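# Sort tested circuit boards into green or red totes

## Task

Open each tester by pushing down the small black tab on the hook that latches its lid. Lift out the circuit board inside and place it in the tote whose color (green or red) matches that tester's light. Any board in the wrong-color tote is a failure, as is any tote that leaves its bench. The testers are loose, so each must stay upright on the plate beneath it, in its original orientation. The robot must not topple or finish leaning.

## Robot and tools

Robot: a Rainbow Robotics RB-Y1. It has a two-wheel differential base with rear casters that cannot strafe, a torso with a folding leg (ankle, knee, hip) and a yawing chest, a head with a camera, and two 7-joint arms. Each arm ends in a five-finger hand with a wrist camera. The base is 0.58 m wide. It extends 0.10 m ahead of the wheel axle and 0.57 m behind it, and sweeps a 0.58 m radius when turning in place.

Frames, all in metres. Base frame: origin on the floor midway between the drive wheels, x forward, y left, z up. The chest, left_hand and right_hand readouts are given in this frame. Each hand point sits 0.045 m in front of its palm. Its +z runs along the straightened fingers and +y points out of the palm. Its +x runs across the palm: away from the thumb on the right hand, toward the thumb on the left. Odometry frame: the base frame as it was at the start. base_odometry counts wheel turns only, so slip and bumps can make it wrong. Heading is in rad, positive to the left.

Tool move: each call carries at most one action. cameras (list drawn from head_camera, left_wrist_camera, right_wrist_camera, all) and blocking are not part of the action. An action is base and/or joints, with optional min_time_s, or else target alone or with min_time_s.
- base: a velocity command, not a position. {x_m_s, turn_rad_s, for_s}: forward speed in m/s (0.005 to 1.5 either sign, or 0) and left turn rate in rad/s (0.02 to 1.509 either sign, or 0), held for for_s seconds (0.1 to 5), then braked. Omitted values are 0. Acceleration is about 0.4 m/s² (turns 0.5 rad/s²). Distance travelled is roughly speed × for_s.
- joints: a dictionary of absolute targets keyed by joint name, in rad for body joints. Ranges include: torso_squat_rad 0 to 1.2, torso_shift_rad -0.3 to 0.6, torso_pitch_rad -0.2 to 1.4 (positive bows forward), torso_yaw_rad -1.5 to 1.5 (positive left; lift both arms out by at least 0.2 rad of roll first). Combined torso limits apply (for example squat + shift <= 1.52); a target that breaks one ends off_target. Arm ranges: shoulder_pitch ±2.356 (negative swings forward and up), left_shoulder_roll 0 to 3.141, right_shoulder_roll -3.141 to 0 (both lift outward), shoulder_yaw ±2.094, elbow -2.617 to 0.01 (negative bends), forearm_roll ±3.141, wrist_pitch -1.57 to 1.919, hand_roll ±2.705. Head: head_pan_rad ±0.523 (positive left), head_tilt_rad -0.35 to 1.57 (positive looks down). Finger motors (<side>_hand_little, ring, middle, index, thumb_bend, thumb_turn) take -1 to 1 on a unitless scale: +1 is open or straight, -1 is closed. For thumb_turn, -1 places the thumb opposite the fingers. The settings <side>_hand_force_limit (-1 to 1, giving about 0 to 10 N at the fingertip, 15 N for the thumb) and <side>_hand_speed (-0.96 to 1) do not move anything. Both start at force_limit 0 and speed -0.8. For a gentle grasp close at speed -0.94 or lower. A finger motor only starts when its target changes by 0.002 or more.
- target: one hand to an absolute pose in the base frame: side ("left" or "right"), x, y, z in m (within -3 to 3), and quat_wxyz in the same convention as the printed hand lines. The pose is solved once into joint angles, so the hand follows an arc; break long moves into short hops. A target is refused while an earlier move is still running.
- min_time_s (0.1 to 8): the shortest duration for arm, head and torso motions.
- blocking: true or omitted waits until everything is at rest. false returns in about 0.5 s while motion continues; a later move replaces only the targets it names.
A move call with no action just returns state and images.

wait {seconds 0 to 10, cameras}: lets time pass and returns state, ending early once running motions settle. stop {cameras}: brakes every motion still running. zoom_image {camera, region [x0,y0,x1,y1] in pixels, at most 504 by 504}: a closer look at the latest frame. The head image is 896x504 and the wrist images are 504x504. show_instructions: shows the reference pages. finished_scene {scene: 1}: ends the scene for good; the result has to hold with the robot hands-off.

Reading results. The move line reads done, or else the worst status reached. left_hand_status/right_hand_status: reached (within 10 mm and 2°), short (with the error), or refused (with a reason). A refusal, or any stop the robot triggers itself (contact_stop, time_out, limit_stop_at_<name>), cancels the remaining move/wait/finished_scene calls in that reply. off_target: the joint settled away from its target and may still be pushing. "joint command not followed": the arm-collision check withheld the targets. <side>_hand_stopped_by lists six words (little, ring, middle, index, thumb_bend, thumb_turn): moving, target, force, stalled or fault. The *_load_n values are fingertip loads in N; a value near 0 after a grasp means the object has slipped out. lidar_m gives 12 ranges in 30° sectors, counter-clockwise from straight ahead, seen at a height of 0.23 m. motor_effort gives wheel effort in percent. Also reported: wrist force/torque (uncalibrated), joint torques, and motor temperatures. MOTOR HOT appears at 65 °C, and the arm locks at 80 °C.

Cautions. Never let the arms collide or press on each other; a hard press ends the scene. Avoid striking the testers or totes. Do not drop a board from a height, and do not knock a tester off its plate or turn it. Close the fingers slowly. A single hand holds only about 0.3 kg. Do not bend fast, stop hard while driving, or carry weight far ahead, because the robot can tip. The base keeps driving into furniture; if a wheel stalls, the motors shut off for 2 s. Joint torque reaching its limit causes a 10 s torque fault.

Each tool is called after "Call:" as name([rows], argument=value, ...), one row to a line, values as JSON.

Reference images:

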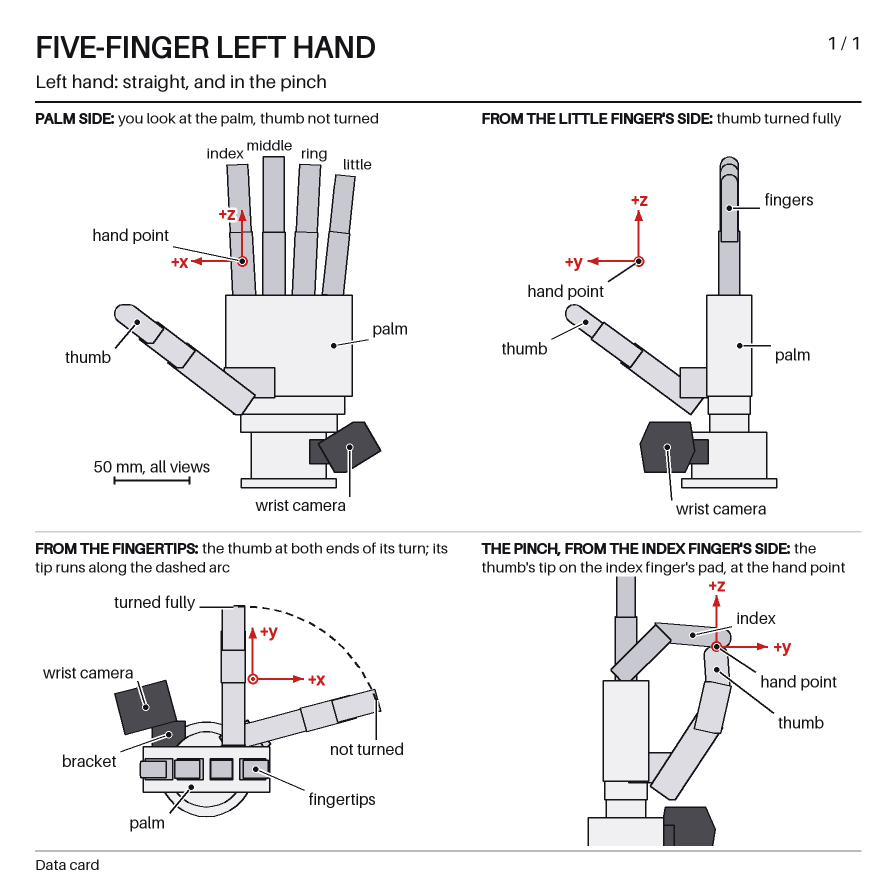

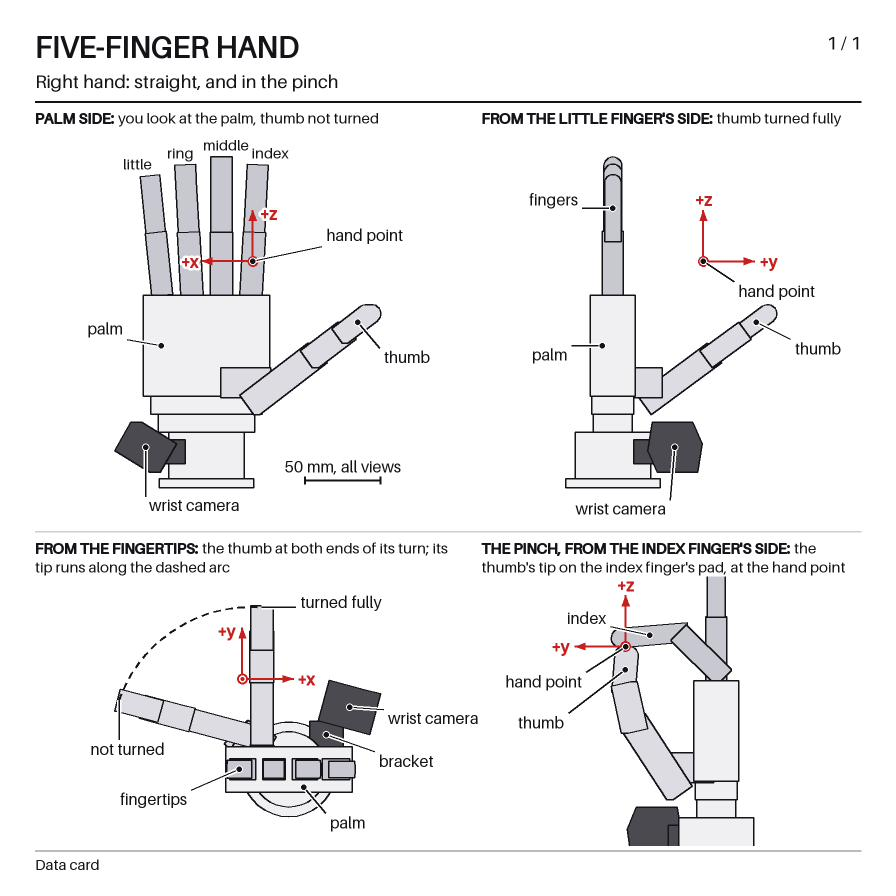

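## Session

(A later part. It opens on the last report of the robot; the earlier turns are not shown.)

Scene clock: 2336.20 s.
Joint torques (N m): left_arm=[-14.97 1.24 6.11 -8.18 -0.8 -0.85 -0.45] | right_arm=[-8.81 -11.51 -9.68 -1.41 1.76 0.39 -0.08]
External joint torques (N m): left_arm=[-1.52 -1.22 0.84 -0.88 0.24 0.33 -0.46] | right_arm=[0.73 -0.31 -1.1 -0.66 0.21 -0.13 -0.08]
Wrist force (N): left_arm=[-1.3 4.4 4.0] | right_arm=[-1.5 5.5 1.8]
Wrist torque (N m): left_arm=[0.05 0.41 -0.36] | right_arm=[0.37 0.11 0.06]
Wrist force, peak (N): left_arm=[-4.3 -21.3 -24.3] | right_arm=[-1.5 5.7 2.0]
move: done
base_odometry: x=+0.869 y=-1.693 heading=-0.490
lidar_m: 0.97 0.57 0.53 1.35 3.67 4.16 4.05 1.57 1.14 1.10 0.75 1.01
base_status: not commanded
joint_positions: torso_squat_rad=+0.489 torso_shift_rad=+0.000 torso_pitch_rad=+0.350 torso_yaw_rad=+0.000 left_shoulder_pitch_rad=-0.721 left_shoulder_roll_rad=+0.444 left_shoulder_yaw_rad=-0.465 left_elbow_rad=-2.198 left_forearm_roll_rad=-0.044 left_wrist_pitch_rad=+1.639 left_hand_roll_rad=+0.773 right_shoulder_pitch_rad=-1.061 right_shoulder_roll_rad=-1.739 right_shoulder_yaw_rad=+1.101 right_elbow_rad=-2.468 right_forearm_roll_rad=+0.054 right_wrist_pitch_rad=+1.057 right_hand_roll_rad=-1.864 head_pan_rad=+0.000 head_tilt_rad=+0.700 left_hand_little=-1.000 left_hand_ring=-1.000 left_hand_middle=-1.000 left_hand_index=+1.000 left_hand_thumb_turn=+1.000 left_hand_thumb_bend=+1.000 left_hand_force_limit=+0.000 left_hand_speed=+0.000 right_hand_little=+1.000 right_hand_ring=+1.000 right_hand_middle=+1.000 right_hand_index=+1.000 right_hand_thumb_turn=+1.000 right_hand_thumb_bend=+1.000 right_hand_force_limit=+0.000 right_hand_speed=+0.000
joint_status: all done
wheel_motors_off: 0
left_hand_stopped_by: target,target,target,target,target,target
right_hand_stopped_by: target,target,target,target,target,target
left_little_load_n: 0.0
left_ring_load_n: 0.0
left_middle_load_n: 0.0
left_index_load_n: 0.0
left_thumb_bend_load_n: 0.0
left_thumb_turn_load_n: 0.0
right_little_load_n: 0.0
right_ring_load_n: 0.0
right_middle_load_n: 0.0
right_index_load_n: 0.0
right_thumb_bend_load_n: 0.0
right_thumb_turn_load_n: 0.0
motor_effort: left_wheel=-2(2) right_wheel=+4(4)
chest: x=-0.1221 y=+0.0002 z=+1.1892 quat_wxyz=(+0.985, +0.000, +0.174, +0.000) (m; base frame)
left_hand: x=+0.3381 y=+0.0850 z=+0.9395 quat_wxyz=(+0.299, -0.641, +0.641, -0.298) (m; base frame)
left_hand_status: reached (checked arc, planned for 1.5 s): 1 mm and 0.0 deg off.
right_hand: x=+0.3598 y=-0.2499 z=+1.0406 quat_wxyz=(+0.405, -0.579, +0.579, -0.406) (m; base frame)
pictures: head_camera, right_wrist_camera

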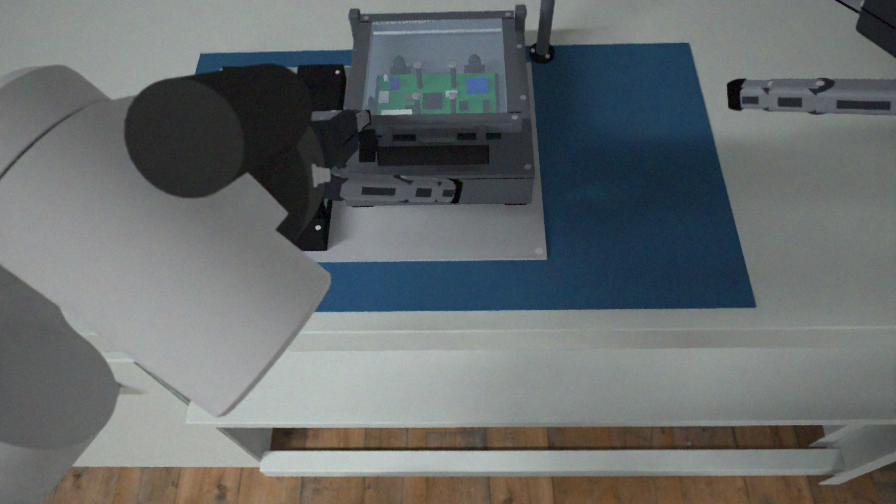

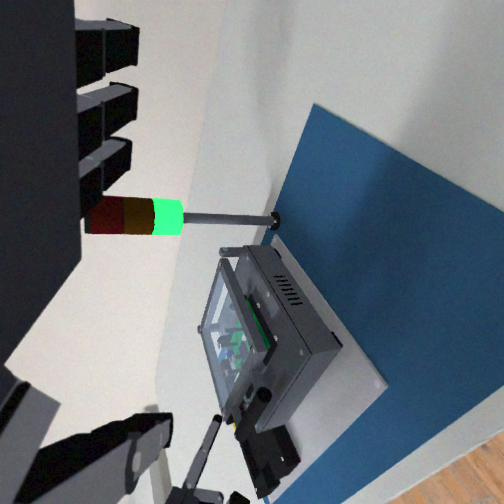

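Call:
move(target={"side":"left","x":0.33,"y":0.14,"z":1.0,"quat_wxyz":[0.2988,-0.6409,0.6409,-0.2988]}, min_time_s=2)

Call:
move(target={"side":"left","x":0.30,"y":0.27,"z":0.98,"quat_wxyz":[0.4545,-0.5417,0.5417,-0.4545]}, min_time_s=2.5, cameras=["head_camera","left_wrist_camera"])

Call:
zoom_image(camera="head_camera", region=[320, 0, 560, 220])

Scene clock: 2351.50 s.
Joint torques (N m): left_arm=[-14.31 6.04 5.85 -6.51 -0.92 -1 -0.53] | right_arm=[-8.85 -11.58 -9.61 -1.42 1.72 0.36 0.01]
External joint torques (N m): left_arm=[-1.17 0.98 0.4 -0.87 0.01 0.27 -0.54] | right_arm=[0.69 -0.38 -1.03 -0.67 0.17 -0.15 0.01]
Wrist force (N): left_arm=[-0.9 3.4 4.3] | right_arm=[-1.3 5.5 1.9]
Wrist torque (N m): left_arm=[-0.07 0.34 -0.30] | right_arm=[0.37 0.06 0.06]
Wrist force, peak (N): left_arm=[-0.6 4.7 4.4] | right_arm=[-1.6 5.7 1.9]
move: done
base_odometry: x=+0.869 y=-1.693 heading=-0.490
lidar_m: 0.98 0.58 0.53 1.35 3.66 4.15 4.05 1.58 1.16 1.10 0.73 1.01
base_status: not commanded
joint_positions: torso_squat_rad=+0.489 torso_shift_rad=+0.000 torso_pitch_rad=+0.350 torso_yaw_rad=+0.000 left_shoulder_pitch_rad=-0.744 left_shoulder_roll_rad=+0.553 left_shoulder_yaw_rad=-0.236 left_elbow_rad=-2.366 left_forearm_roll_rad=+0.177 left_wrist_pitch_rad=+1.795 left_hand_roll_rad=+0.679 right_shoulder_pitch_rad=-1.061 right_shoulder_roll_rad=-1.739 right_shoulder_yaw_rad=+1.101 right_elbow_rad=-2.468 right_forearm_roll_rad=+0.054 right_wrist_pitch_rad=+1.057 right_hand_roll_rad=-1.864 head_pan_rad=+0.000 head_tilt_rad=+0.700 left_hand_little=-1.000 left_hand_ring=-1.000 left_hand_middle=-1.000 left_hand_index=+1.000 left_hand_thumb_turn=+1.000 left_hand_thumb_bend=+1.000 left_hand_force_limit=+0.000 left_hand_speed=+0.000 right_hand_little=+1.000 right_hand_ring=+1.000 right_hand_middle=+1.000 right_hand_index=+1.000 right_hand_thumb_turn=+1.000 right_hand_thumb_bend=+1.000 right_hand_force_limit=+0.000 right_hand_speed=+0.000
joint_status: all done
wheel_motors_off: 0
left_hand_stopped_by: target,target,target,target,target,target
right_hand_stopped_by: target,target,target,target,target,target
left_little_load_n: 0.0
left_ring_load_n: 0.0
left_middle_load_n: 0.0
left_index_load_n: 0.0
left_thumb_bend_load_n: 0.0
left_thumb_turn_load_n: 0.0
right_little_load_n: 0.0
right_ring_load_n: 0.0
right_middle_load_n: -0.5
right_index_load_n: 0.0
right_thumb_bend_load_n: 0.0
right_thumb_turn_load_n: 0.0
motor_effort: left_wheel=-2(2) right_wheel=+4(4)
chest: x=-0.1221 y=+0.0002 z=+1.1892 quat_wxyz=(+0.985, +0.000, +0.174, +0.000) (m; base frame)
left_hand: x=+0.3299 y=+0.1399 z=+0.9999 quat_wxyz=(+0.299, -0.641, +0.641, -0.299) (m; base frame)
left_hand_status: reached (checked arc, planned for 2.0 s): 0 mm and 0.0 deg off.
right_hand: x=+0.3598 y=-0.2499 z=+1.0406 quat_wxyz=(+0.405, -0.579, +0.579, -0.406) (m; base frame)
pictures: none

Scene clock: 2354.33 s.
Joint torques (N m): left_arm=[-1.06 6.89 5.96 -9.47 -1.07 -1.24 -0.04] | right_arm=[-9.12 -11.49 -9.58 -1.39 1.87 0.47 -0.03]
External joint torques (N m): left_arm=[0.52 0.51 0.39 -0.61 -0.38 0.06 -0.04] | right_arm=[0.42 -0.29 -1 -0.64 0.33 -0.05 -0.03]
Wrist force (N): left_arm=[-0.4 5.1 1.2] | right_arm=[-1.5 5.6 2.0]
Wrist torque (N m): left_arm=[0.19 0.17 -0.15] | right_arm=[0.38 0.09 0.05]
Wrist force, peak (N): left_arm=[-1.4 5.3 3.0] | right_arm=[-1.4 5.8 2.0]
move: done
base_odometry: x=+0.869 y=-1.693 heading=-0.490
lidar_m: 0.97 0.58 0.53 1.35 3.66 4.16 4.05 1.56 1.15 1.10 0.73 1.02
base_status: not commanded
joint_positions: torso_squat_rad=+0.489 torso_shift_rad=+0.000 torso_pitch_rad=+0.350 torso_yaw_rad=+0.000 left_shoulder_pitch_rad=+0.257 left_shoulder_roll_rad=+0.648 left_shoulder_yaw_rad=+0.030 left_elbow_rad=-2.469 left_forearm_roll_rad=-0.297 left_wrist_pitch_rad=+0.532 left_hand_roll_rad=+0.890 right_shoulder_pitch_rad=-1.061 right_shoulder_roll_rad=-1.739 right_shoulder_yaw_rad=+1.101 right_elbow_rad=-2.468 right_forearm_roll_rad=+0.054 right_wrist_pitch_rad=+1.057 right_hand_roll_rad=-1.864 head_pan_rad=+0.000 head_tilt_rad=+0.700 left_hand_little=-1.000 left_hand_ring=-1.000 left_hand_middle=-1.000 left_hand_index=+1.000 left_hand_thumb_turn=+1.000 left_hand_thumb_bend=+1.000 left_hand_force_limit=+0.000 left_hand_speed=+0.000 right_hand_little=+1.000 right_hand_ring=+1.000 right_hand_middle=+1.000 right_hand_index=+1.000 right_hand_thumb_turn=+1.000 right_hand_thumb_bend=+1.000 right_hand_force_limit=+0.000 right_hand_speed=+0.000
joint_status: all done
wheel_motors_off: 0
left_hand_stopped_by: target,target,target,target,target,target
right_hand_stopped_by: target,target,target,target,target,target
left_little_load_n: 0.0
left_ring_load_n: 0.0
left_middle_load_n: 0.0
left_index_load_n: 0.0
left_thumb_bend_load_n: 0.0
left_thumb_turn_load_n: 0.0
right_little_load_n: 0.0
right_ring_load_n: 0.0
right_middle_load_n: 0.0
right_index_load_n: 0.0
right_thumb_bend_load_n: 0.0
right_thumb_turn_load_n: 0.0
motor_effort: left_wheel=-1(3) right_wheel=+4(5)
chest: x=-0.1221 y=+0.0002 z=+1.1892 quat_wxyz=(+0.985, +0.000, +0.174, +0.000) (m; base frame)
left_hand: x=+0.2997 y=+0.2698 z=+0.9798 quat_wxyz=(+0.454, -0.542, +0.542, -0.454) (m; base frame)
left_hand_status: reached (checked arc, planned for 2.5 s): 0 mm and 0.2 deg off.
right_hand: x=+0.3598 y=-0.2499 z=+1.0406 quat_wxyz=(+0.405, -0.579, +0.579, -0.406) (m; base frame)
pictures: head_camera, left_wrist_camera

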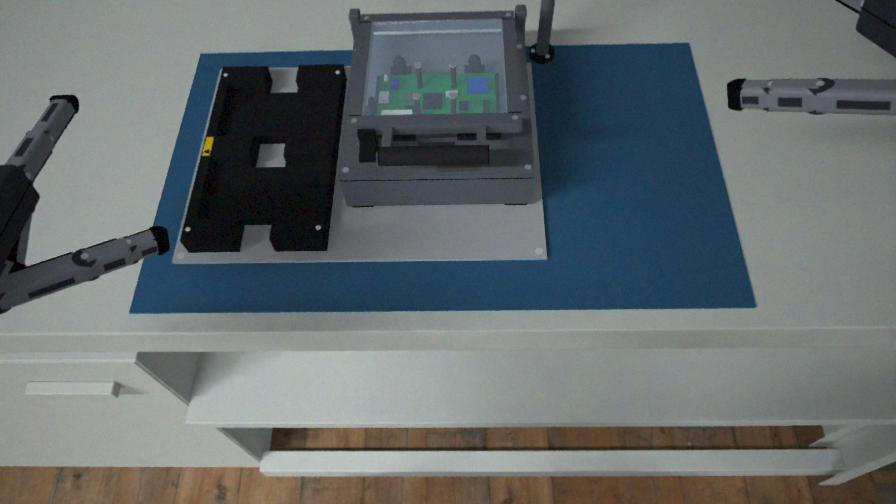

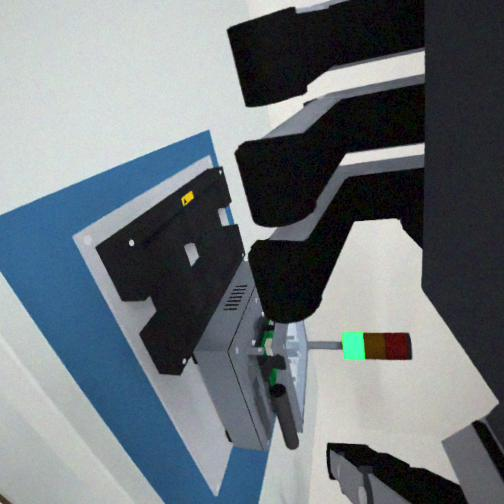

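Scaled by 2.100.

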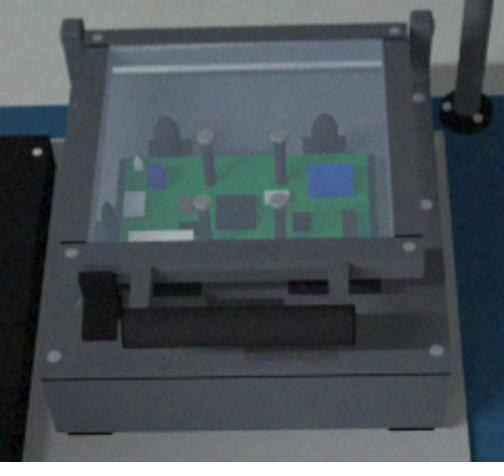

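Call:
move(joints={"right_shoulder_pitch_rad":0.254,"right_shoulder_roll_rad":-0.765,"right_shoulder_yaw_rad":0.074,"right_elbow_rad":-2.5,"right_forearm_roll_rad":0.583,"right_wrist_pitch_rad":0.542,"right_hand_roll_rad":-1.219,"left_hand_little":1,"left_hand_ring":1,"left_hand_middle":1}, min_time_s=4)

Call:
move(target={"side":"right","x":0.295,"y":-0.1,"z":1.0,"quat_wxyz":[0.4056,-0.5792,0.5792,-0.4056]}, min_time_s=3, cameras=["head_camera","left_wrist_camera"])

Scene clock: 2371.67 s.
Joint torques (N m): left_arm=[-1.16 7.08 5.93 -9.57 -1.09 -1.18 0.14] | right_arm=[0.96 -5.53 -8.07 -9.75 1.36 -1.04 0.54]
External joint torques (N m): left_arm=[0.44 0.7 0.35 -0.69 -0.39 0.13 0.14] | right_arm=[2.19 1.31 -2.55 -1.6 0.39 -0.3 0.54]
Wrist force (N): left_arm=[-0.3 4.7 1.5] | right_arm=[-1.2 5.8 0.6]
Wrist torque (N m): left_arm=[0.11 0.15 -0.15] | right_arm=[0.47 0.14 0.28]
Wrist force, peak (N): left_arm=[-0.6 5.9 1.5] | right_arm=[-1.5 5.9 1.6]
move: done
base_odometry: x=+0.869 y=-1.693 heading=-0.490
lidar_m: 0.97 0.58 0.53 1.35 3.67 4.16 4.05 1.58 1.15 1.11 0.74 1.01
base_status: not commanded
joint_positions: torso_squat_rad=+0.489 torso_shift_rad=+0.000 torso_pitch_rad=+0.350 torso_yaw_rad=+0.000 left_shoulder_pitch_rad=+0.257 left_shoulder_roll_rad=+0.648 left_shoulder_yaw_rad=+0.030 left_elbow_rad=-2.469 left_forearm_roll_rad=-0.297 left_wrist_pitch_rad=+0.532 left_hand_roll_rad=+0.890 right_shoulder_pitch_rad=+0.254 right_shoulder_roll_rad=-0.765 right_shoulder_yaw_rad=+0.074 right_elbow_rad=-2.500 right_forearm_roll_rad=+0.583 right_wrist_pitch_rad=+0.542 right_hand_roll_rad=-1.219 head_pan_rad=+0.000 head_tilt_rad=+0.700 left_hand_little=+1.000 left_hand_ring=+1.000 left_hand_middle=+1.000 left_hand_index=+1.000 left_hand_thumb_turn=+1.000 left_hand_thumb_bend=+1.000 left_hand_force_limit=+0.000 left_hand_speed=+0.000 right_hand_little=+1.000 right_hand_ring=+1.000 right_hand_middle=+1.000 right_hand_index=+1.000 right_hand_thumb_turn=+1.000 right_hand_thumb_bend=+1.000 right_hand_force_limit=+0.000 right_hand_speed=+0.000
joint_status: all done
wheel_motors_off: 0
left_hand_stopped_by: target,target,target,target,target,target
right_hand_stopped_by: target,target,target,target,target,target
left_little_load_n: 0.0
left_ring_load_n: 0.0
left_middle_load_n: 0.0
left_index_load_n: 0.0
left_thumb_bend_load_n: 0.0
left_thumb_turn_load_n: -0.5
right_little_load_n: 0.0
right_ring_load_n: 0.0
right_middle_load_n: 0.0
right_index_load_n: -0.5
right_thumb_bend_load_n: 0.0
right_thumb_turn_load_n: 0.0
motor_effort: left_wheel=-2(2) right_wheel=+4(5)
chest: x=-0.1221 y=+0.0002 z=+1.1891 quat_wxyz=(+0.985, +0.000, +0.174, +0.000) (m; base frame)
left_hand: x=+0.2997 y=+0.2698 z=+0.9798 quat_wxyz=(+0.454, -0.542, +0.542, -0.454) (m; base frame)
right_hand: x=+0.2988 y=-0.2390 z=+1.0000 quat_wxyz=(+0.494, -0.532, +0.520, -0.450) (m; base frame)
pictures: none

Scene clock: 2375.00 s.
Joint torques (N m): left_arm=[-1 7.26 6.38 -9.65 -1.1 -1.35 0.1] | right_arm=[-8.18 -0.45 -2.15 -9.05 1.01 -1.23 0.6]
External joint torques (N m): left_arm=[0.6 0.88 0.79 -0.77 -0.41 -0.05 0.1] | right_arm=[-1.26 0.83 0.6 -1.51 -0.24 0.21 0.6]
Wrist force (N): left_arm=[-0.7 5.3 1.5] | right_arm=[-1.4 5.6 2.0]
Wrist torque (N m): left_arm=[0.19 0.22 -0.20] | right_arm=[0.38 0.07 0.27]
Wrist force, peak (N): left_arm=[-0.2 5.9 1.3] | right_arm=[-1.4 6.3 0.9]
move: done
base_odometry: x=+0.869 y=-1.693 heading=-0.490
lidar_m: 0.97 0.57 0.53 1.35 3.66 4.15 4.05 1.56 1.15 1.10 0.74 1.02
base_status: not commanded
joint_positions: torso_squat_rad=+0.489 torso_shift_rad=+0.000 torso_pitch_rad=+0.350 torso_yaw_rad=+0.000 left_shoulder_pitch_rad=+0.257 left_shoulder_roll_rad=+0.648 left_shoulder_yaw_rad=+0.030 left_elbow_rad=-2.469 left_forearm_roll_rad=-0.297 left_wrist_pitch_rad=+0.532 left_hand_roll_rad=+0.890 right_shoulder_pitch_rad=-0.346 right_shoulder_roll_rad=-0.398 right_shoulder_yaw_rad=+0.580 right_elbow_rad=-2.579 right_forearm_roll_rad=+0.531 right_wrist_pitch_rad=+1.433 right_hand_roll_rad=-0.692 head_pan_rad=+0.000 head_tilt_rad=+0.700 left_hand_little=+1.000 left_hand_ring=+1.000 left_hand_middle=+1.000 left_hand_index=+1.000 left_hand_thumb_turn=+1.000 left_hand_thumb_bend=+1.000 left_hand_force_limit=+0.000 left_hand_speed=+0.000 right_hand_little=+1.000 right_hand_ring=+1.000 right_hand_middle=+1.000 right_hand_index=+1.000 right_hand_thumb_turn=+1.000 right_hand_thumb_bend=+1.000 right_hand_force_limit=+0.000 right_hand_speed=+0.000
joint_status: all done
wheel_motors_off: 0
left_hand_stopped_by: target,target,target,target,target,target
right_hand_stopped_by: target,target,target,target,target,target
left_little_load_n: 0.0
left_ring_load_n: 0.0
left_middle_load_n: 0.0
left_index_load_n: 0.0
left_thumb_bend_load_n: 0.0
left_thumb_turn_load_n: 0.0
right_little_load_n: -0.5
right_ring_load_n: 0.0
right_middle_load_n: 0.0
right_index_load_n: 0.0
right_thumb_bend_load_n: 0.0
right_thumb_turn_load_n: 0.0
motor_effort: left_wheel=-1(2) right_wheel=+3(5)
chest: x=-0.1221 y=+0.0002 z=+1.1891 quat_wxyz=(+0.985, +0.000, +0.174, +0.000) (m; base frame)
left_hand: x=+0.2997 y=+0.2698 z=+0.9798 quat_wxyz=(+0.454, -0.542, +0.542, -0.454) (m; base frame)
right_hand: x=+0.2950 y=-0.1003 z=+0.9998 quat_wxyz=(+0.405, -0.579, +0.579, -0.406) (m; base frame)
right_hand_status: reached (checked arc, planned for 3.0 s): 0 mm and 0.0 deg off.
pictures: head_camera, left_wrist_camera

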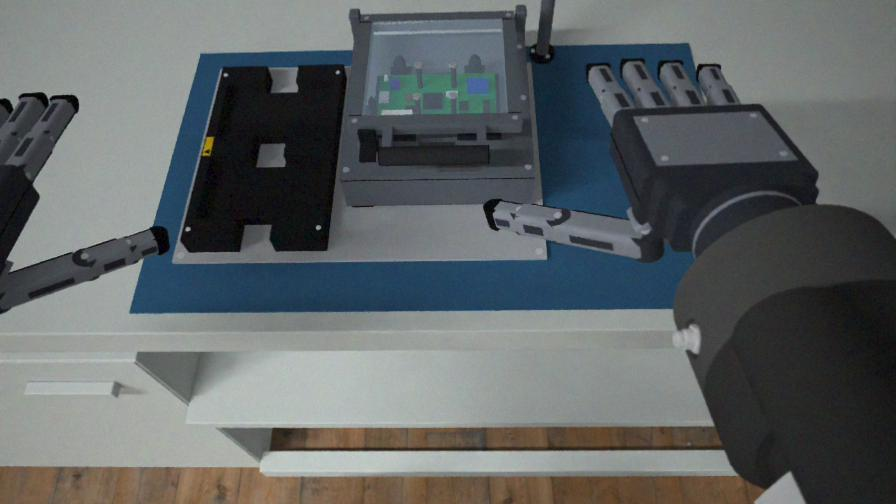

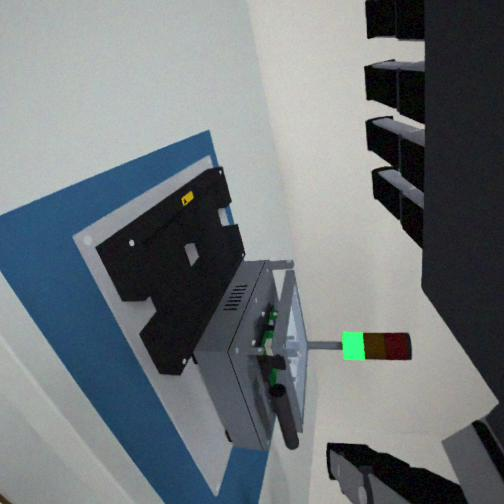

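Call:
move(target={"side":"right","x":0.298,"y":0.021,"z":0.95,"quat_wxyz":[0.4056,-0.5792,0.5792,-0.4056]}, min_time_s=3)

Call:
move(target={"side":"right","x":0.300,"y":0.021,"z":0.86,"quat_wxyz":[0.4056,-0.5792,0.5792,-0.4056]}, min_time_s=3, cameras=["head_camera","left_wrist_camera","right_wrist_camera"])

Call:
zoom_image(camera="left_wrist_camera", region=[180, 240, 360, 504])

Scene clock: 2386.97 s.
Joint torques (N m): left_arm=[-1.44 6.2 6.14 -9.71 -1.03 -1.14 0.02] | right_arm=[-9.75 6.32 -0.51 -9.03 1.86 -1.58 -0.18]
External joint torques (N m): left_arm=[0.16 -0.17 0.56 -0.83 -0.34 0.17 0.02] | right_arm=[-1.55 1.34 0.62 -0.77 0.41 -0.36 -0.18]
Wrist force (N): left_arm=[-0.2 5.0 0.7] | right_arm=[-1.5 5.7 2.0]
Wrist torque (N m): left_arm=[0.19 0.11 -0.15] | right_arm=[0.38 0.12 0.05]
Wrist force, peak (N): left_arm=[-0.9 5.7 1.2] | right_arm=[-1.5 5.9 2.1]
move: done
base_odometry: x=+0.869 y=-1.693 heading=-0.490
lidar_m: 0.97 0.57 0.53 1.35 3.66 4.15 4.05 1.57 1.14 1.10 0.73 1.01
base_status: not commanded
joint_positions: torso_squat_rad=+0.489 torso_shift_rad=+0.000 torso_pitch_rad=+0.350 torso_yaw_rad=+0.000 left_shoulder_pitch_rad=+0.257 left_shoulder_roll_rad=+0.648 left_shoulder_yaw_rad=+0.030 left_elbow_rad=-2.469 left_forearm_roll_rad=-0.297 left_wrist_pitch_rad=+0.532 left_hand_roll_rad=+0.890 right_shoulder_pitch_rad=-0.452 right_shoulder_roll_rad=-0.107 right_shoulder_yaw_rad=+0.864 right_elbow_rad=-2.156 right_forearm_roll_rad=+0.872 right_wrist_pitch_rad=+1.383 right_hand_roll_rad=-0.862 head_pan_rad=+0.000 head_tilt_rad=+0.700 left_hand_little=+1.000 left_hand_ring=+1.000 left_hand_middle=+1.000 left_hand_index=+1.000 left_hand_thumb_turn=+1.000 left_hand_thumb_bend=+1.000 left_hand_force_limit=+0.000 left_hand_speed=+0.000 right_hand_little=+1.000 right_hand_ring=+1.000 right_hand_middle=+1.000 right_hand_index=+1.000 right_hand_thumb_turn=+1.000 right_hand_thumb_bend=+1.000 right_hand_force_limit=+0.000 right_hand_speed=+0.000
joint_status: all done
wheel_motors_off: 0
left_hand_stopped_by: target,target,target,target,target,target
right_hand_stopped_by: target,target,target,target,target,target
left_little_load_n: 0.0
left_ring_load_n: 0.0
left_middle_load_n: 0.0
left_index_load_n: 0.0
left_thumb_bend_load_n: 0.0
left_thumb_turn_load_n: -0.5
right_little_load_n: 0.0
right_ring_load_n: 0.0
right_middle_load_n: 0.0
right_index_load_n: 0.0
right_thumb_bend_load_n: 0.0
right_thumb_turn_load_n: 0.0
motor_effort: left_wheel=-2(2) right_wheel=+4(5)
chest: x=-0.1221 y=+0.0002 z=+1.1891 quat_wxyz=(+0.985, +0.000, +0.174, +0.000) (m; base frame)
left_hand: x=+0.2997 y=+0.2698 z=+0.9798 quat_wxyz=(+0.454, -0.542, +0.542, -0.454) (m; base frame)
right_hand: x=+0.2979 y=+0.0207 z=+0.9498 quat_wxyz=(+0.405, -0.579, +0.579, -0.406) (m; base frame)
right_hand_status: reached (checked arc, planned for 3.0 s): 0 mm and 0.0 deg off.
pictures: none

Scene clock: 2390.30 s.
Joint torques (N m): left_arm=[-1.56 7.38 5.85 -9.71 -1.13 -1.18 -0.04] | right_arm=[-6.26 3.54 -0.51 -9.76 2.09 -1.05 -0.16]
External joint torques (N m): left_arm=[0.04 1.01 0.27 -0.83 -0.43 0.13 -0.04] | right_arm=[1.55 -0.97 0.9 -0.83 0.44 -0.32 -0.16]
Wrist force (N): left_arm=[-0.3 5.6 1.2] | right_arm=[-1.3 5.7 2.1]
Wrist torque (N m): left_arm=[0.26 0.14 -0.16] | right_arm=[0.36 0.08 0.08]
Wrist force, peak (N): left_arm=[-0.7 5.8 0.9] | right_arm=[-1.3 6.0 1.9]
move: done
base_odometry: x=+0.869 y=-1.693 heading=-0.490
lidar_m: 0.98 0.57 0.53 1.35 3.69 4.15 4.05 1.58 1.16 1.11 0.73 1.02
base_status: not commanded
joint_positions: torso_squat_rad=+0.489 torso_shift_rad=+0.000 torso_pitch_rad=+0.350 torso_yaw_rad=+0.000 left_shoulder_pitch_rad=+0.257 left_shoulder_roll_rad=+0.648 left_shoulder_yaw_rad=+0.030 left_elbow_rad=-2.469 left_forearm_roll_rad=-0.297 left_wrist_pitch_rad=+0.532 left_hand_roll_rad=+0.890 right_shoulder_pitch_rad=-0.402 right_shoulder_roll_rad=-0.175 right_shoulder_yaw_rad=+0.910 right_elbow_rad=-1.884 right_forearm_roll_rad=+0.971 right_wrist_pitch_rad=+1.194 right_hand_roll_rad=-1.178 head_pan_rad=+0.000 head_tilt_rad=+0.700 left_hand_little=+1.000 left_hand_ring=+1.000 left_hand_middle=+1.000 left_hand_index=+1.000 left_hand_thumb_turn=+1.000 left_hand_thumb_bend=+1.000 left_hand_force_limit=+0.000 left_hand_speed=+0.000 right_hand_little=+1.000 right_hand_ring=+1.000 right_hand_middle=+1.000 right_hand_index=+1.000 right_hand_thumb_turn=+1.000 right_hand_thumb_bend=+1.000 right_hand_force_limit=+0.000 right_hand_speed=+0.000
joint_status: all done
wheel_motors_off: 0
left_hand_stopped_by: target,target,target,target,target,target
right_hand_stopped_by: target,target,target,target,target,target
left_little_load_n: 0.0
left_ring_load_n: 0.0
left_middle_load_n: 0.0
left_index_load_n: -0.5
left_thumb_bend_load_n: 0.0
left_thumb_turn_load_n: 0.0
right_little_load_n: 0.0
right_ring_load_n: 0.0
right_middle_load_n: 0.0
right_index_load_n: 0.0
right_thumb_bend_load_n: 0.0
right_thumb_turn_load_n: 0.0
motor_effort: left_wheel=-1(2) right_wheel=+4(5)
chest: x=-0.1221 y=+0.0002 z=+1.1891 quat_wxyz=(+0.985, +0.000, +0.174, +0.000) (m; base frame)
left_hand: x=+0.2997 y=+0.2698 z=+0.9798 quat_wxyz=(+0.454, -0.542, +0.542, -0.454) (m; base frame)
right_hand: x=+0.3000 y=+0.0210 z=+0.8603 quat_wxyz=(+0.406, -0.580, +0.579, -0.405) (m; base frame)
right_hand_status: reached (checked arc, planned for 3.0 s): 0 mm and 0.1 deg off.
pictures: head_camera, left_wrist_camera, right_wrist_camera

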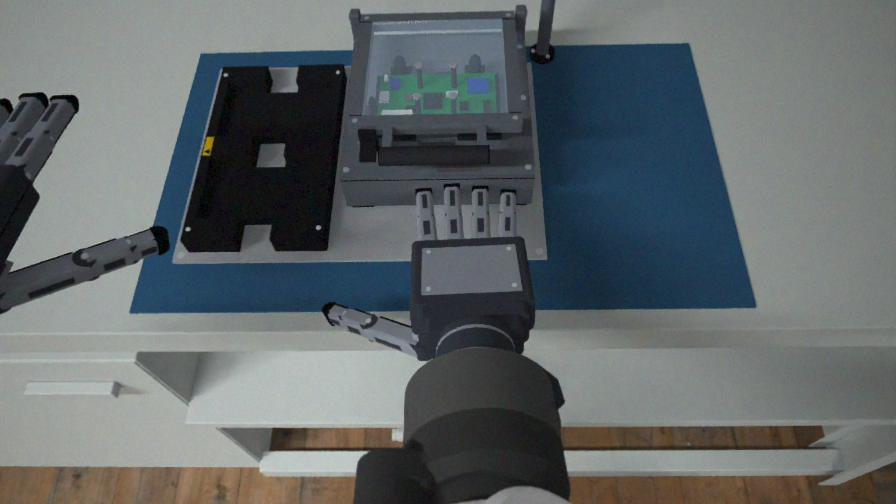

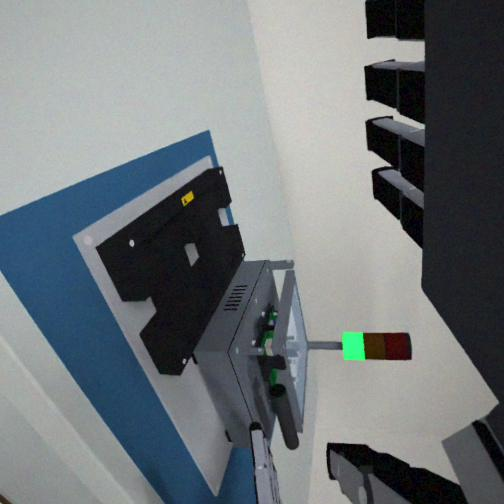

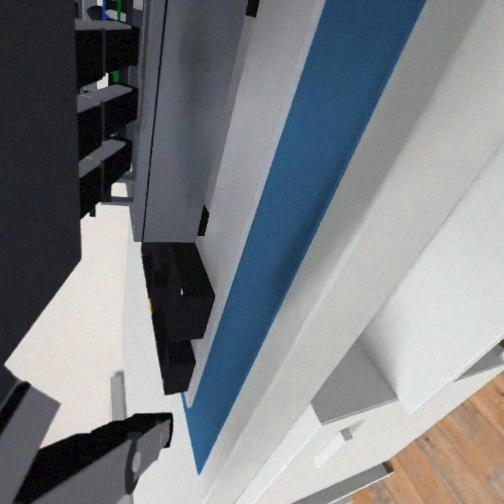

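Scaled by 1.909.

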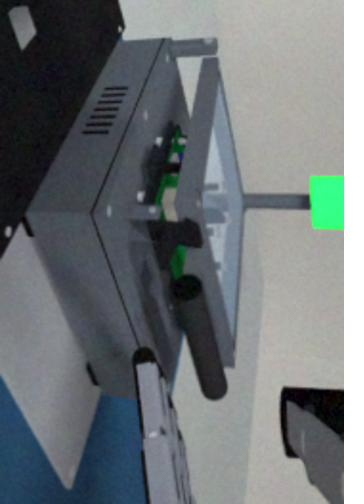

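Call:
move(target={"side":"right","x":0.325,"y":0.021,"z":0.861,"quat_wxyz":[0.4056,-0.5792,0.5792,-0.4056]}, min_time_s=1.5)

Call:
move(target={"side":"right","x":0.337,"y":0.021,"z":0.862,"quat_wxyz":[0.4056,-0.5792,0.5792,-0.4056]}, min_time_s=1.5, cameras=["head_camera","left_wrist_camera"])

Call:
zoom_image(camera="left_wrist_camera", region=[180, 240, 360, 504])

Scene clock: 2404.03 s.
Joint torques (N m): left_arm=[-1.22 6.44 5.93 -9.68 -1.2 -1.24 0.07] | right_arm=[-10.48 5.76 -4.16 -9.75 1.35 -1.01 0.78]
External joint torques (N m): left_arm=[0.38 0.06 0.35 -0.8 -0.51 0.07 0.06] | right_arm=[-1.43 1.49 -2.39 -0.81 -0.28 -0.27 0.78]
Wrist force (N): left_arm=[-0.5 5.0 1.2] | right_arm=[-1.4 5.4 1.9]
Wrist torque (N m): left_arm=[0.16 0.18 -0.17] | right_arm=[0.36 0.11 0.28]
Wrist force, peak (N): left_arm=[-0.3 5.8 1.3] | right_arm=[-1.6 5.8 2.1]
move: done
base_odometry: x=+0.869 y=-1.693 heading=-0.490
lidar_m: 0.98 0.58 0.52 1.34 3.68 4.15 4.04 1.59 1.15 1.11 0.74 1.01
base_status: not commanded
joint_positions: torso_squat_rad=+0.489 torso_shift_rad=+0.000 torso_pitch_rad=+0.350 torso_yaw_rad=+0.000 left_shoulder_pitch_rad=+0.257 left_shoulder_roll_rad=+0.648 left_shoulder_yaw_rad=+0.030 left_elbow_rad=-2.469 left_forearm_roll_rad=-0.297 left_wrist_pitch_rad=+0.532 left_hand_roll_rad=+0.890 right_shoulder_pitch_rad=-0.462 right_shoulder_roll_rad=-0.165 right_shoulder_yaw_rad=+0.858 right_elbow_rad=-1.828 right_forearm_roll_rad=+0.920 right_wrist_pitch_rad=+1.164 right_hand_roll_rad=-1.170 head_pan_rad=+0.000 head_tilt_rad=+0.700 left_hand_little=+1.000 left_hand_ring=+1.000 left_hand_middle=+1.000 left_hand_index=+1.000 left_hand_thumb_turn=+1.000 left_hand_thumb_bend=+1.000 left_hand_force_limit=+0.000 left_hand_speed=+0.000 right_hand_little=+1.000 right_hand_ring=+1.000 right_hand_middle=+1.000 right_hand_index=+1.000 right_hand_thumb_turn=+1.000 right_hand_thumb_bend=+1.000 right_hand_force_limit=+0.000 right_hand_speed=+0.000
joint_status: all done
wheel_motors_off: 0
left_hand_stopped_by: target,target,target,target,target,target
right_hand_stopped_by: target,target,target,target,target,target
left_little_load_n: 0.0
left_ring_load_n: 0.0
left_middle_load_n: 0.0
left_index_load_n: 0.0
left_thumb_bend_load_n: 0.0
left_thumb_turn_load_n: 0.0
right_little_load_n: 0.0
right_ring_load_n: 0.0
right_middle_load_n: 0.0
right_index_load_n: 0.0
right_thumb_bend_load_n: 0.0
right_thumb_turn_load_n: 0.0
motor_effort: left_wheel=-1(2) right_wheel=+3(4)
chest: x=-0.1221 y=+0.0002 z=+1.1891 quat_wxyz=(+0.985, +0.000, +0.174, +0.000) (m; base frame)
left_hand: x=+0.2997 y=+0.2698 z=+0.9798 quat_wxyz=(+0.454, -0.542, +0.542, -0.454) (m; base frame)
right_hand: x=+0.3247 y=+0.0208 z=+0.8607 quat_wxyz=(+0.405, -0.579, +0.579, -0.406) (m; base frame)
right_hand_status: reached (checked arc, planned for 1.5 s): 0 mm and 0.0 deg off.
pictures: none

Scene clock: 2405.87 s.
Joint torques (N m): left_arm=[-0.98 7.06 6.42 -9.46 -1.15 -1.42 0.1] | right_arm=[-11.48 5.89 -4.23 -9.73 1.36 -1.11 0.68]
External joint torques (N m): left_arm=[0.61 0.69 0.84 -0.58 -0.45 -0.12 0.1] | right_arm=[-1.85 1.76 -2.3 -0.8 -0.26 -0.36 0.68]
Wrist force (N): left_arm=[-0.5 5.4 0.9] | right_arm=[-1.5 5.4 2.0]
Wrist torque (N m): left_arm=[0.28 0.18 -0.18] | right_arm=[0.36 0.10 0.28]
Wrist force, peak (N): left_arm=[-0.7 5.7 1.6] | right_arm=[-1.5 5.6 2.0]
move: done
base_odometry: x=+0.869 y=-1.693 heading=-0.490
lidar_m: 0.97 0.58 0.53 1.34 3.68 4.14 4.04 1.57 1.15 1.11 0.74 1.00
base_status: not commanded
joint_positions: torso_squat_rad=+0.489 torso_shift_rad=+0.000 torso_pitch_rad=+0.350 torso_yaw_rad=+0.000 left_shoulder_pitch_rad=+0.257 left_shoulder_roll_rad=+0.648 left_shoulder_yaw_rad=+0.030 left_elbow_rad=-2.469 left_forearm_roll_rad=-0.297 left_wrist_pitch_rad=+0.532 left_hand_roll_rad=+0.890 right_shoulder_pitch_rad=-0.490 right_shoulder_roll_rad=-0.161 right_shoulder_yaw_rad=+0.834 right_elbow_rad=-1.804 right_forearm_roll_rad=+0.895 right_wrist_pitch_rad=+1.152 right_hand_roll_rad=-1.164 head_pan_rad=+0.000 head_tilt_rad=+0.700 left_hand_little=+1.000 left_hand_ring=+1.000 left_hand_middle=+1.000 left_hand_index=+1.000 left_hand_thumb_turn=+1.000 left_hand_thumb_bend=+1.000 left_hand_force_limit=+0.000 left_hand_speed=+0.000 right_hand_little=+1.000 right_hand_ring=+1.000 right_hand_middle=+1.000 right_hand_index=+1.000 right_hand_thumb_turn=+1.000 right_hand_thumb_bend=+1.000 right_hand_force_limit=+0.000 right_hand_speed=+0.000
joint_status: all done
wheel_motors_off: 0
left_hand_stopped_by: target,target,target,target,target,target
right_hand_stopped_by: target,target,target,target,target,target
left_little_load_n: 0.0
left_ring_load_n: 0.0
left_middle_load_n: 0.0
left_index_load_n: 0.0
left_thumb_bend_load_n: 0.0
left_thumb_turn_load_n: -0.5
right_little_load_n: 0.0
right_ring_load_n: 0.0
right_middle_load_n: 0.0
right_index_load_n: 0.0
right_thumb_bend_load_n: 0.0
right_thumb_turn_load_n: 0.0
motor_effort: left_wheel=-1(3) right_wheel=+4(4)
chest: x=-0.1221 y=+0.0002 z=+1.1891 quat_wxyz=(+0.985, +0.000, +0.174, +0.000) (m; base frame)
left_hand: x=+0.2997 y=+0.2698 z=+0.9798 quat_wxyz=(+0.454, -0.542, +0.542, -0.454) (m; base frame)
right_hand: x=+0.3362 y=+0.0206 z=+0.8622 quat_wxyz=(+0.406, -0.579, +0.579, -0.406) (m; base frame)
right_hand_status: reached (checked arc, planned for 1.5 s): 1 mm and 0.0 deg off.
pictures: head_camera, left_wrist_camera

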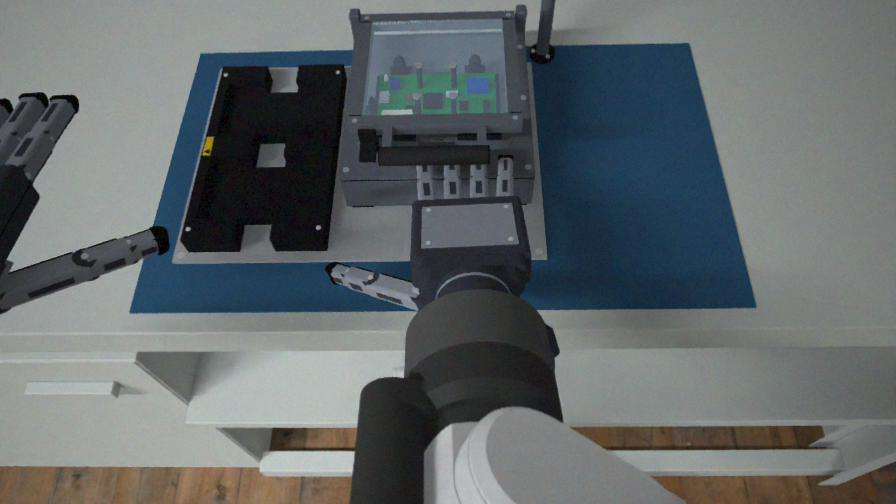

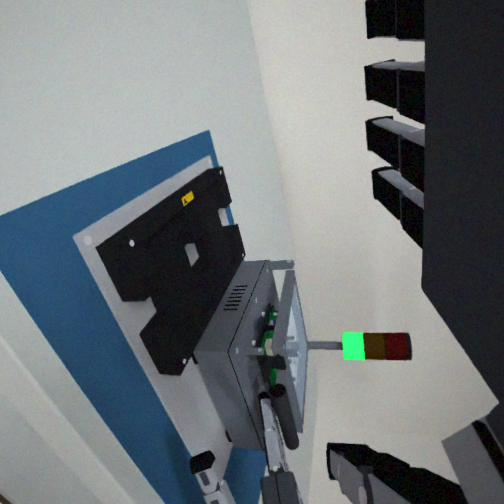

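Scaled by 1.909.

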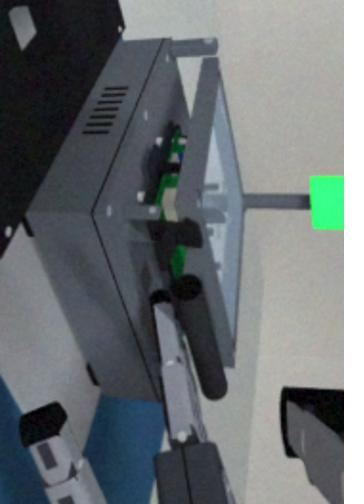

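Call:
move(target={"side":"right","x":0.347,"y":0.021,"z":0.895,"quat_wxyz":[0.4305,-0.561,0.561,-0.4305]}, min_time_s=2.5, cameras=["head_camera"])

Call:
move(target={"side":"right","x":0.3705,"y":0.021,"z":0.937,"quat_wxyz":[0.4545,-0.5417,0.5417,-0.4545]}, min_time_s=2.5, cameras=["head_camera","left_wrist_camera"])

Scene clock: 2422.90 s.
Joint torques (N m): left_arm=[-1.05 7.19 6.01 -9.53 -1.2 -1.37 0.12] | right_arm=[-14.2 3.05 -2.07 -12.21 3.23 -1.07 -0.03]
External joint torques (N m): left_arm=[0.55 0.81 0.43 -0.65 -0.5 -0.07 0.11] | right_arm=[-4.46 -1 0 -3.31 1.58 -0.32 -0.02]
Wrist force (N): left_arm=[-0.4 5.0 0.9] | right_arm=[-0.7 9.8 -0.8]
Wrist torque (N m): left_arm=[0.19 0.17 -0.16] | right_arm=[0.36 0.23 0.33]
Wrist force, peak (N): left_arm=[-1.0 5.7 1.5] | right_arm=[-1.8 13.1 -1.6]
move: done
base_odometry: x=+0.869 y=-1.693 heading=-0.490
lidar_m: 0.98 0.58 0.53 1.34 3.67 4.15 4.04 1.57 1.15 1.10 0.74 1.00
base_status: not commanded
joint_positions: torso_squat_rad=+0.489 torso_shift_rad=+0.000 torso_pitch_rad=+0.350 torso_yaw_rad=+0.000 left_shoulder_pitch_rad=+0.257 left_shoulder_roll_rad=+0.648 left_shoulder_yaw_rad=+0.030 left_elbow_rad=-2.469 left_forearm_roll_rad=-0.297 left_wrist_pitch_rad=+0.532 left_hand_roll_rad=+0.890 right_shoulder_pitch_rad=-0.503 right_shoulder_roll_rad=-0.168 right_shoulder_yaw_rad=+0.842 right_elbow_rad=-1.842 right_forearm_roll_rad=+0.957 right_wrist_pitch_rad=+1.155 right_hand_roll_rad=-1.172 head_pan_rad=+0.000 head_tilt_rad=+0.700 left_hand_little=+1.000 left_hand_ring=+1.000 left_hand_middle=+1.000 left_hand_index=+1.000 left_hand_thumb_turn=+1.000 left_hand_thumb_bend=+1.000 left_hand_force_limit=+0.000 left_hand_speed=+0.000 right_hand_little=+1.000 right_hand_ring=+1.000 right_hand_middle=+1.000 right_hand_index=+1.000 right_hand_thumb_turn=+1.000 right_hand_thumb_bend=+1.000 right_hand_force_limit=+0.000 right_hand_speed=+0.000
joint_status: all done
wheel_motors_off: 0
left_hand_stopped_by: target,target,target,target,target,target
right_hand_stopped_by: target,target,target,target,target,target
left_little_load_n: 0.0
left_ring_load_n: 0.0
left_middle_load_n: 0.0
left_index_load_n: 0.0
left_thumb_bend_load_n: 0.0
left_thumb_turn_load_n: 0.0
right_little_load_n: 0.0
right_ring_load_n: -2.5
right_middle_load_n: -1.0
right_index_load_n: 0.0
right_thumb_bend_load_n: 0.0
right_thumb_turn_load_n: -0.5
motor_effort: left_wheel=-2(2) right_wheel=+4(4)
chest: x=-0.1220 y=+0.0002 z=+1.1891 quat_wxyz=(+0.985, +0.000, +0.174, +0.000) (m; base frame)
left_hand: x=+0.2998 y=+0.2698 z=+0.9798 quat_wxyz=(+0.454, -0.542, +0.542, -0.454) (m; base frame)
right_hand: x=+0.3466 y=+0.0212 z=+0.8933 quat_wxyz=(+0.429, -0.562, +0.562, -0.429) (m; base frame)
right_hand_status: reached (checked arc, planned for 2.5 s): 2 mm and 0.2 deg off.
pictures: head_camera

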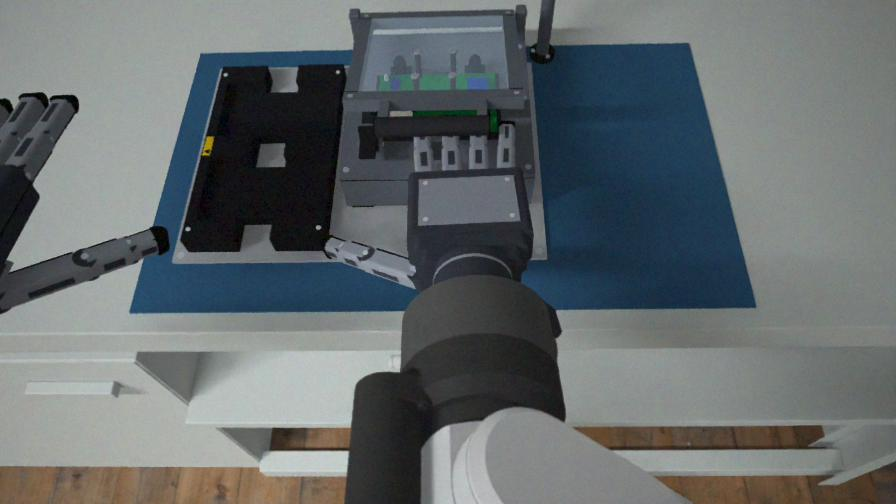

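Scene clock: 2425.73 s.
Joint torques (N m): left_arm=[-1.52 6.29 6.34 -9.82 -1.09 -1.39 -0.01] | right_arm=[-14.9 2.85 -6.22 -12.46 3.58 -1.61 0.64]
External joint torques (N m): left_arm=[0.07 -0.09 0.76 -0.94 -0.4 -0.08 -0.02] | right_arm=[-4.29 -0.85 -3.78 -3.67 1.92 -0.81 0.65]
Wrist force (N): left_arm=[-0.5 5.0 1.3] | right_arm=[-2.4 10.7 0.4]
Wrist torque (N m): left_arm=[0.17 0.17 -0.16] | right_arm=[0.18 0.04 0.35]
Wrist force, peak (N): left_arm=[-0.2 5.8 1.3] | right_arm=[-1.7 11.1 1.2]
move: done
base_odometry: x=+0.869 y=-1.693 heading=-0.490
lidar_m: 0.97 0.57 0.53 1.35 3.68 4.15 4.04 1.58 1.15 1.11 0.74 1.02
base_status: not commanded
joint_positions: torso_squat_rad=+0.489 torso_shift_rad=+0.000 torso_pitch_rad=+0.350 torso_yaw_rad=+0.000 left_shoulder_pitch_rad=+0.257 left_shoulder_roll_rad=+0.648 left_shoulder_yaw_rad=+0.030 left_elbow_rad=-2.469 left_forearm_roll_rad=-0.297 left_wrist_pitch_rad=+0.532 left_hand_roll_rad=+0.890 right_shoulder_pitch_rad=-0.558 right_shoulder_roll_rad=-0.172 right_shoulder_yaw_rad=+0.816 right_elbow_rad=-1.872 right_forearm_roll_rad=+0.976 right_wrist_pitch_rad=+1.152 right_hand_roll_rad=-1.147 head_pan_rad=+0.000 head_tilt_rad=+0.700 left_hand_little=+1.000 left_hand_ring=+1.000 left_hand_middle=+1.000 left_hand_index=+1.000 left_hand_thumb_turn=+1.000 left_hand_thumb_bend=+1.000 left_hand_force_limit=+0.000 left_hand_speed=+0.000 right_hand_little=+1.000 right_hand_ring=+1.000 right_hand_middle=+0.999 right_hand_index=+1.000 right_hand_thumb_turn=+1.000 right_hand_thumb_bend=+1.000 right_hand_force_limit=+0.000 right_hand_speed=+0.000
joint_status: all done
wheel_motors_off: 0
left_hand_stopped_by: target,target,target,target,target,target
right_hand_stopped_by: target,target,target,target,target,target
left_little_load_n: 0.0
left_ring_load_n: 0.0
left_middle_load_n: 0.0
left_index_load_n: 0.0
left_thumb_bend_load_n: 0.0
left_thumb_turn_load_n: 0.0
right_little_load_n: 0.0
right_ring_load_n: -0.5
right_middle_load_n: -7.0
right_index_load_n: 0.0
right_thumb_bend_load_n: 0.0
right_thumb_turn_load_n: 0.0
motor_effort: left_wheel=-2(2) right_wheel=+4(5)
chest: x=-0.1220 y=+0.0002 z=+1.1891 quat_wxyz=(+0.985, +0.000, +0.174, +0.000) (m; base frame)
left_hand: x=+0.2998 y=+0.2698 z=+0.9797 quat_wxyz=(+0.454, -0.542, +0.542, -0.454) (m; base frame)
right_hand: x=+0.3699 y=+0.0211 z=+0.9360 quat_wxyz=(+0.454, -0.542, +0.542, -0.454) (m; base frame)
right_hand_status: reached (checked arc, planned for 2.5 s): 1 mm and 0.1 deg off.
pictures: head_camera, left_wrist_camera

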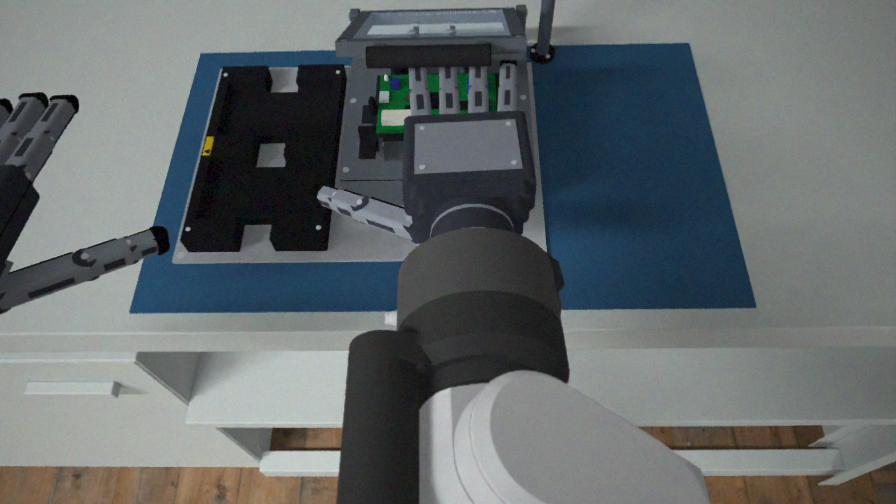

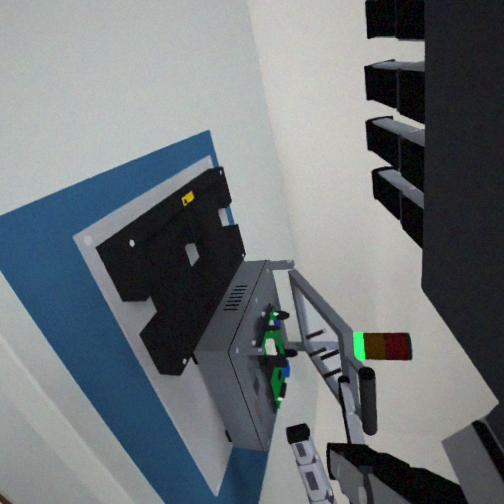

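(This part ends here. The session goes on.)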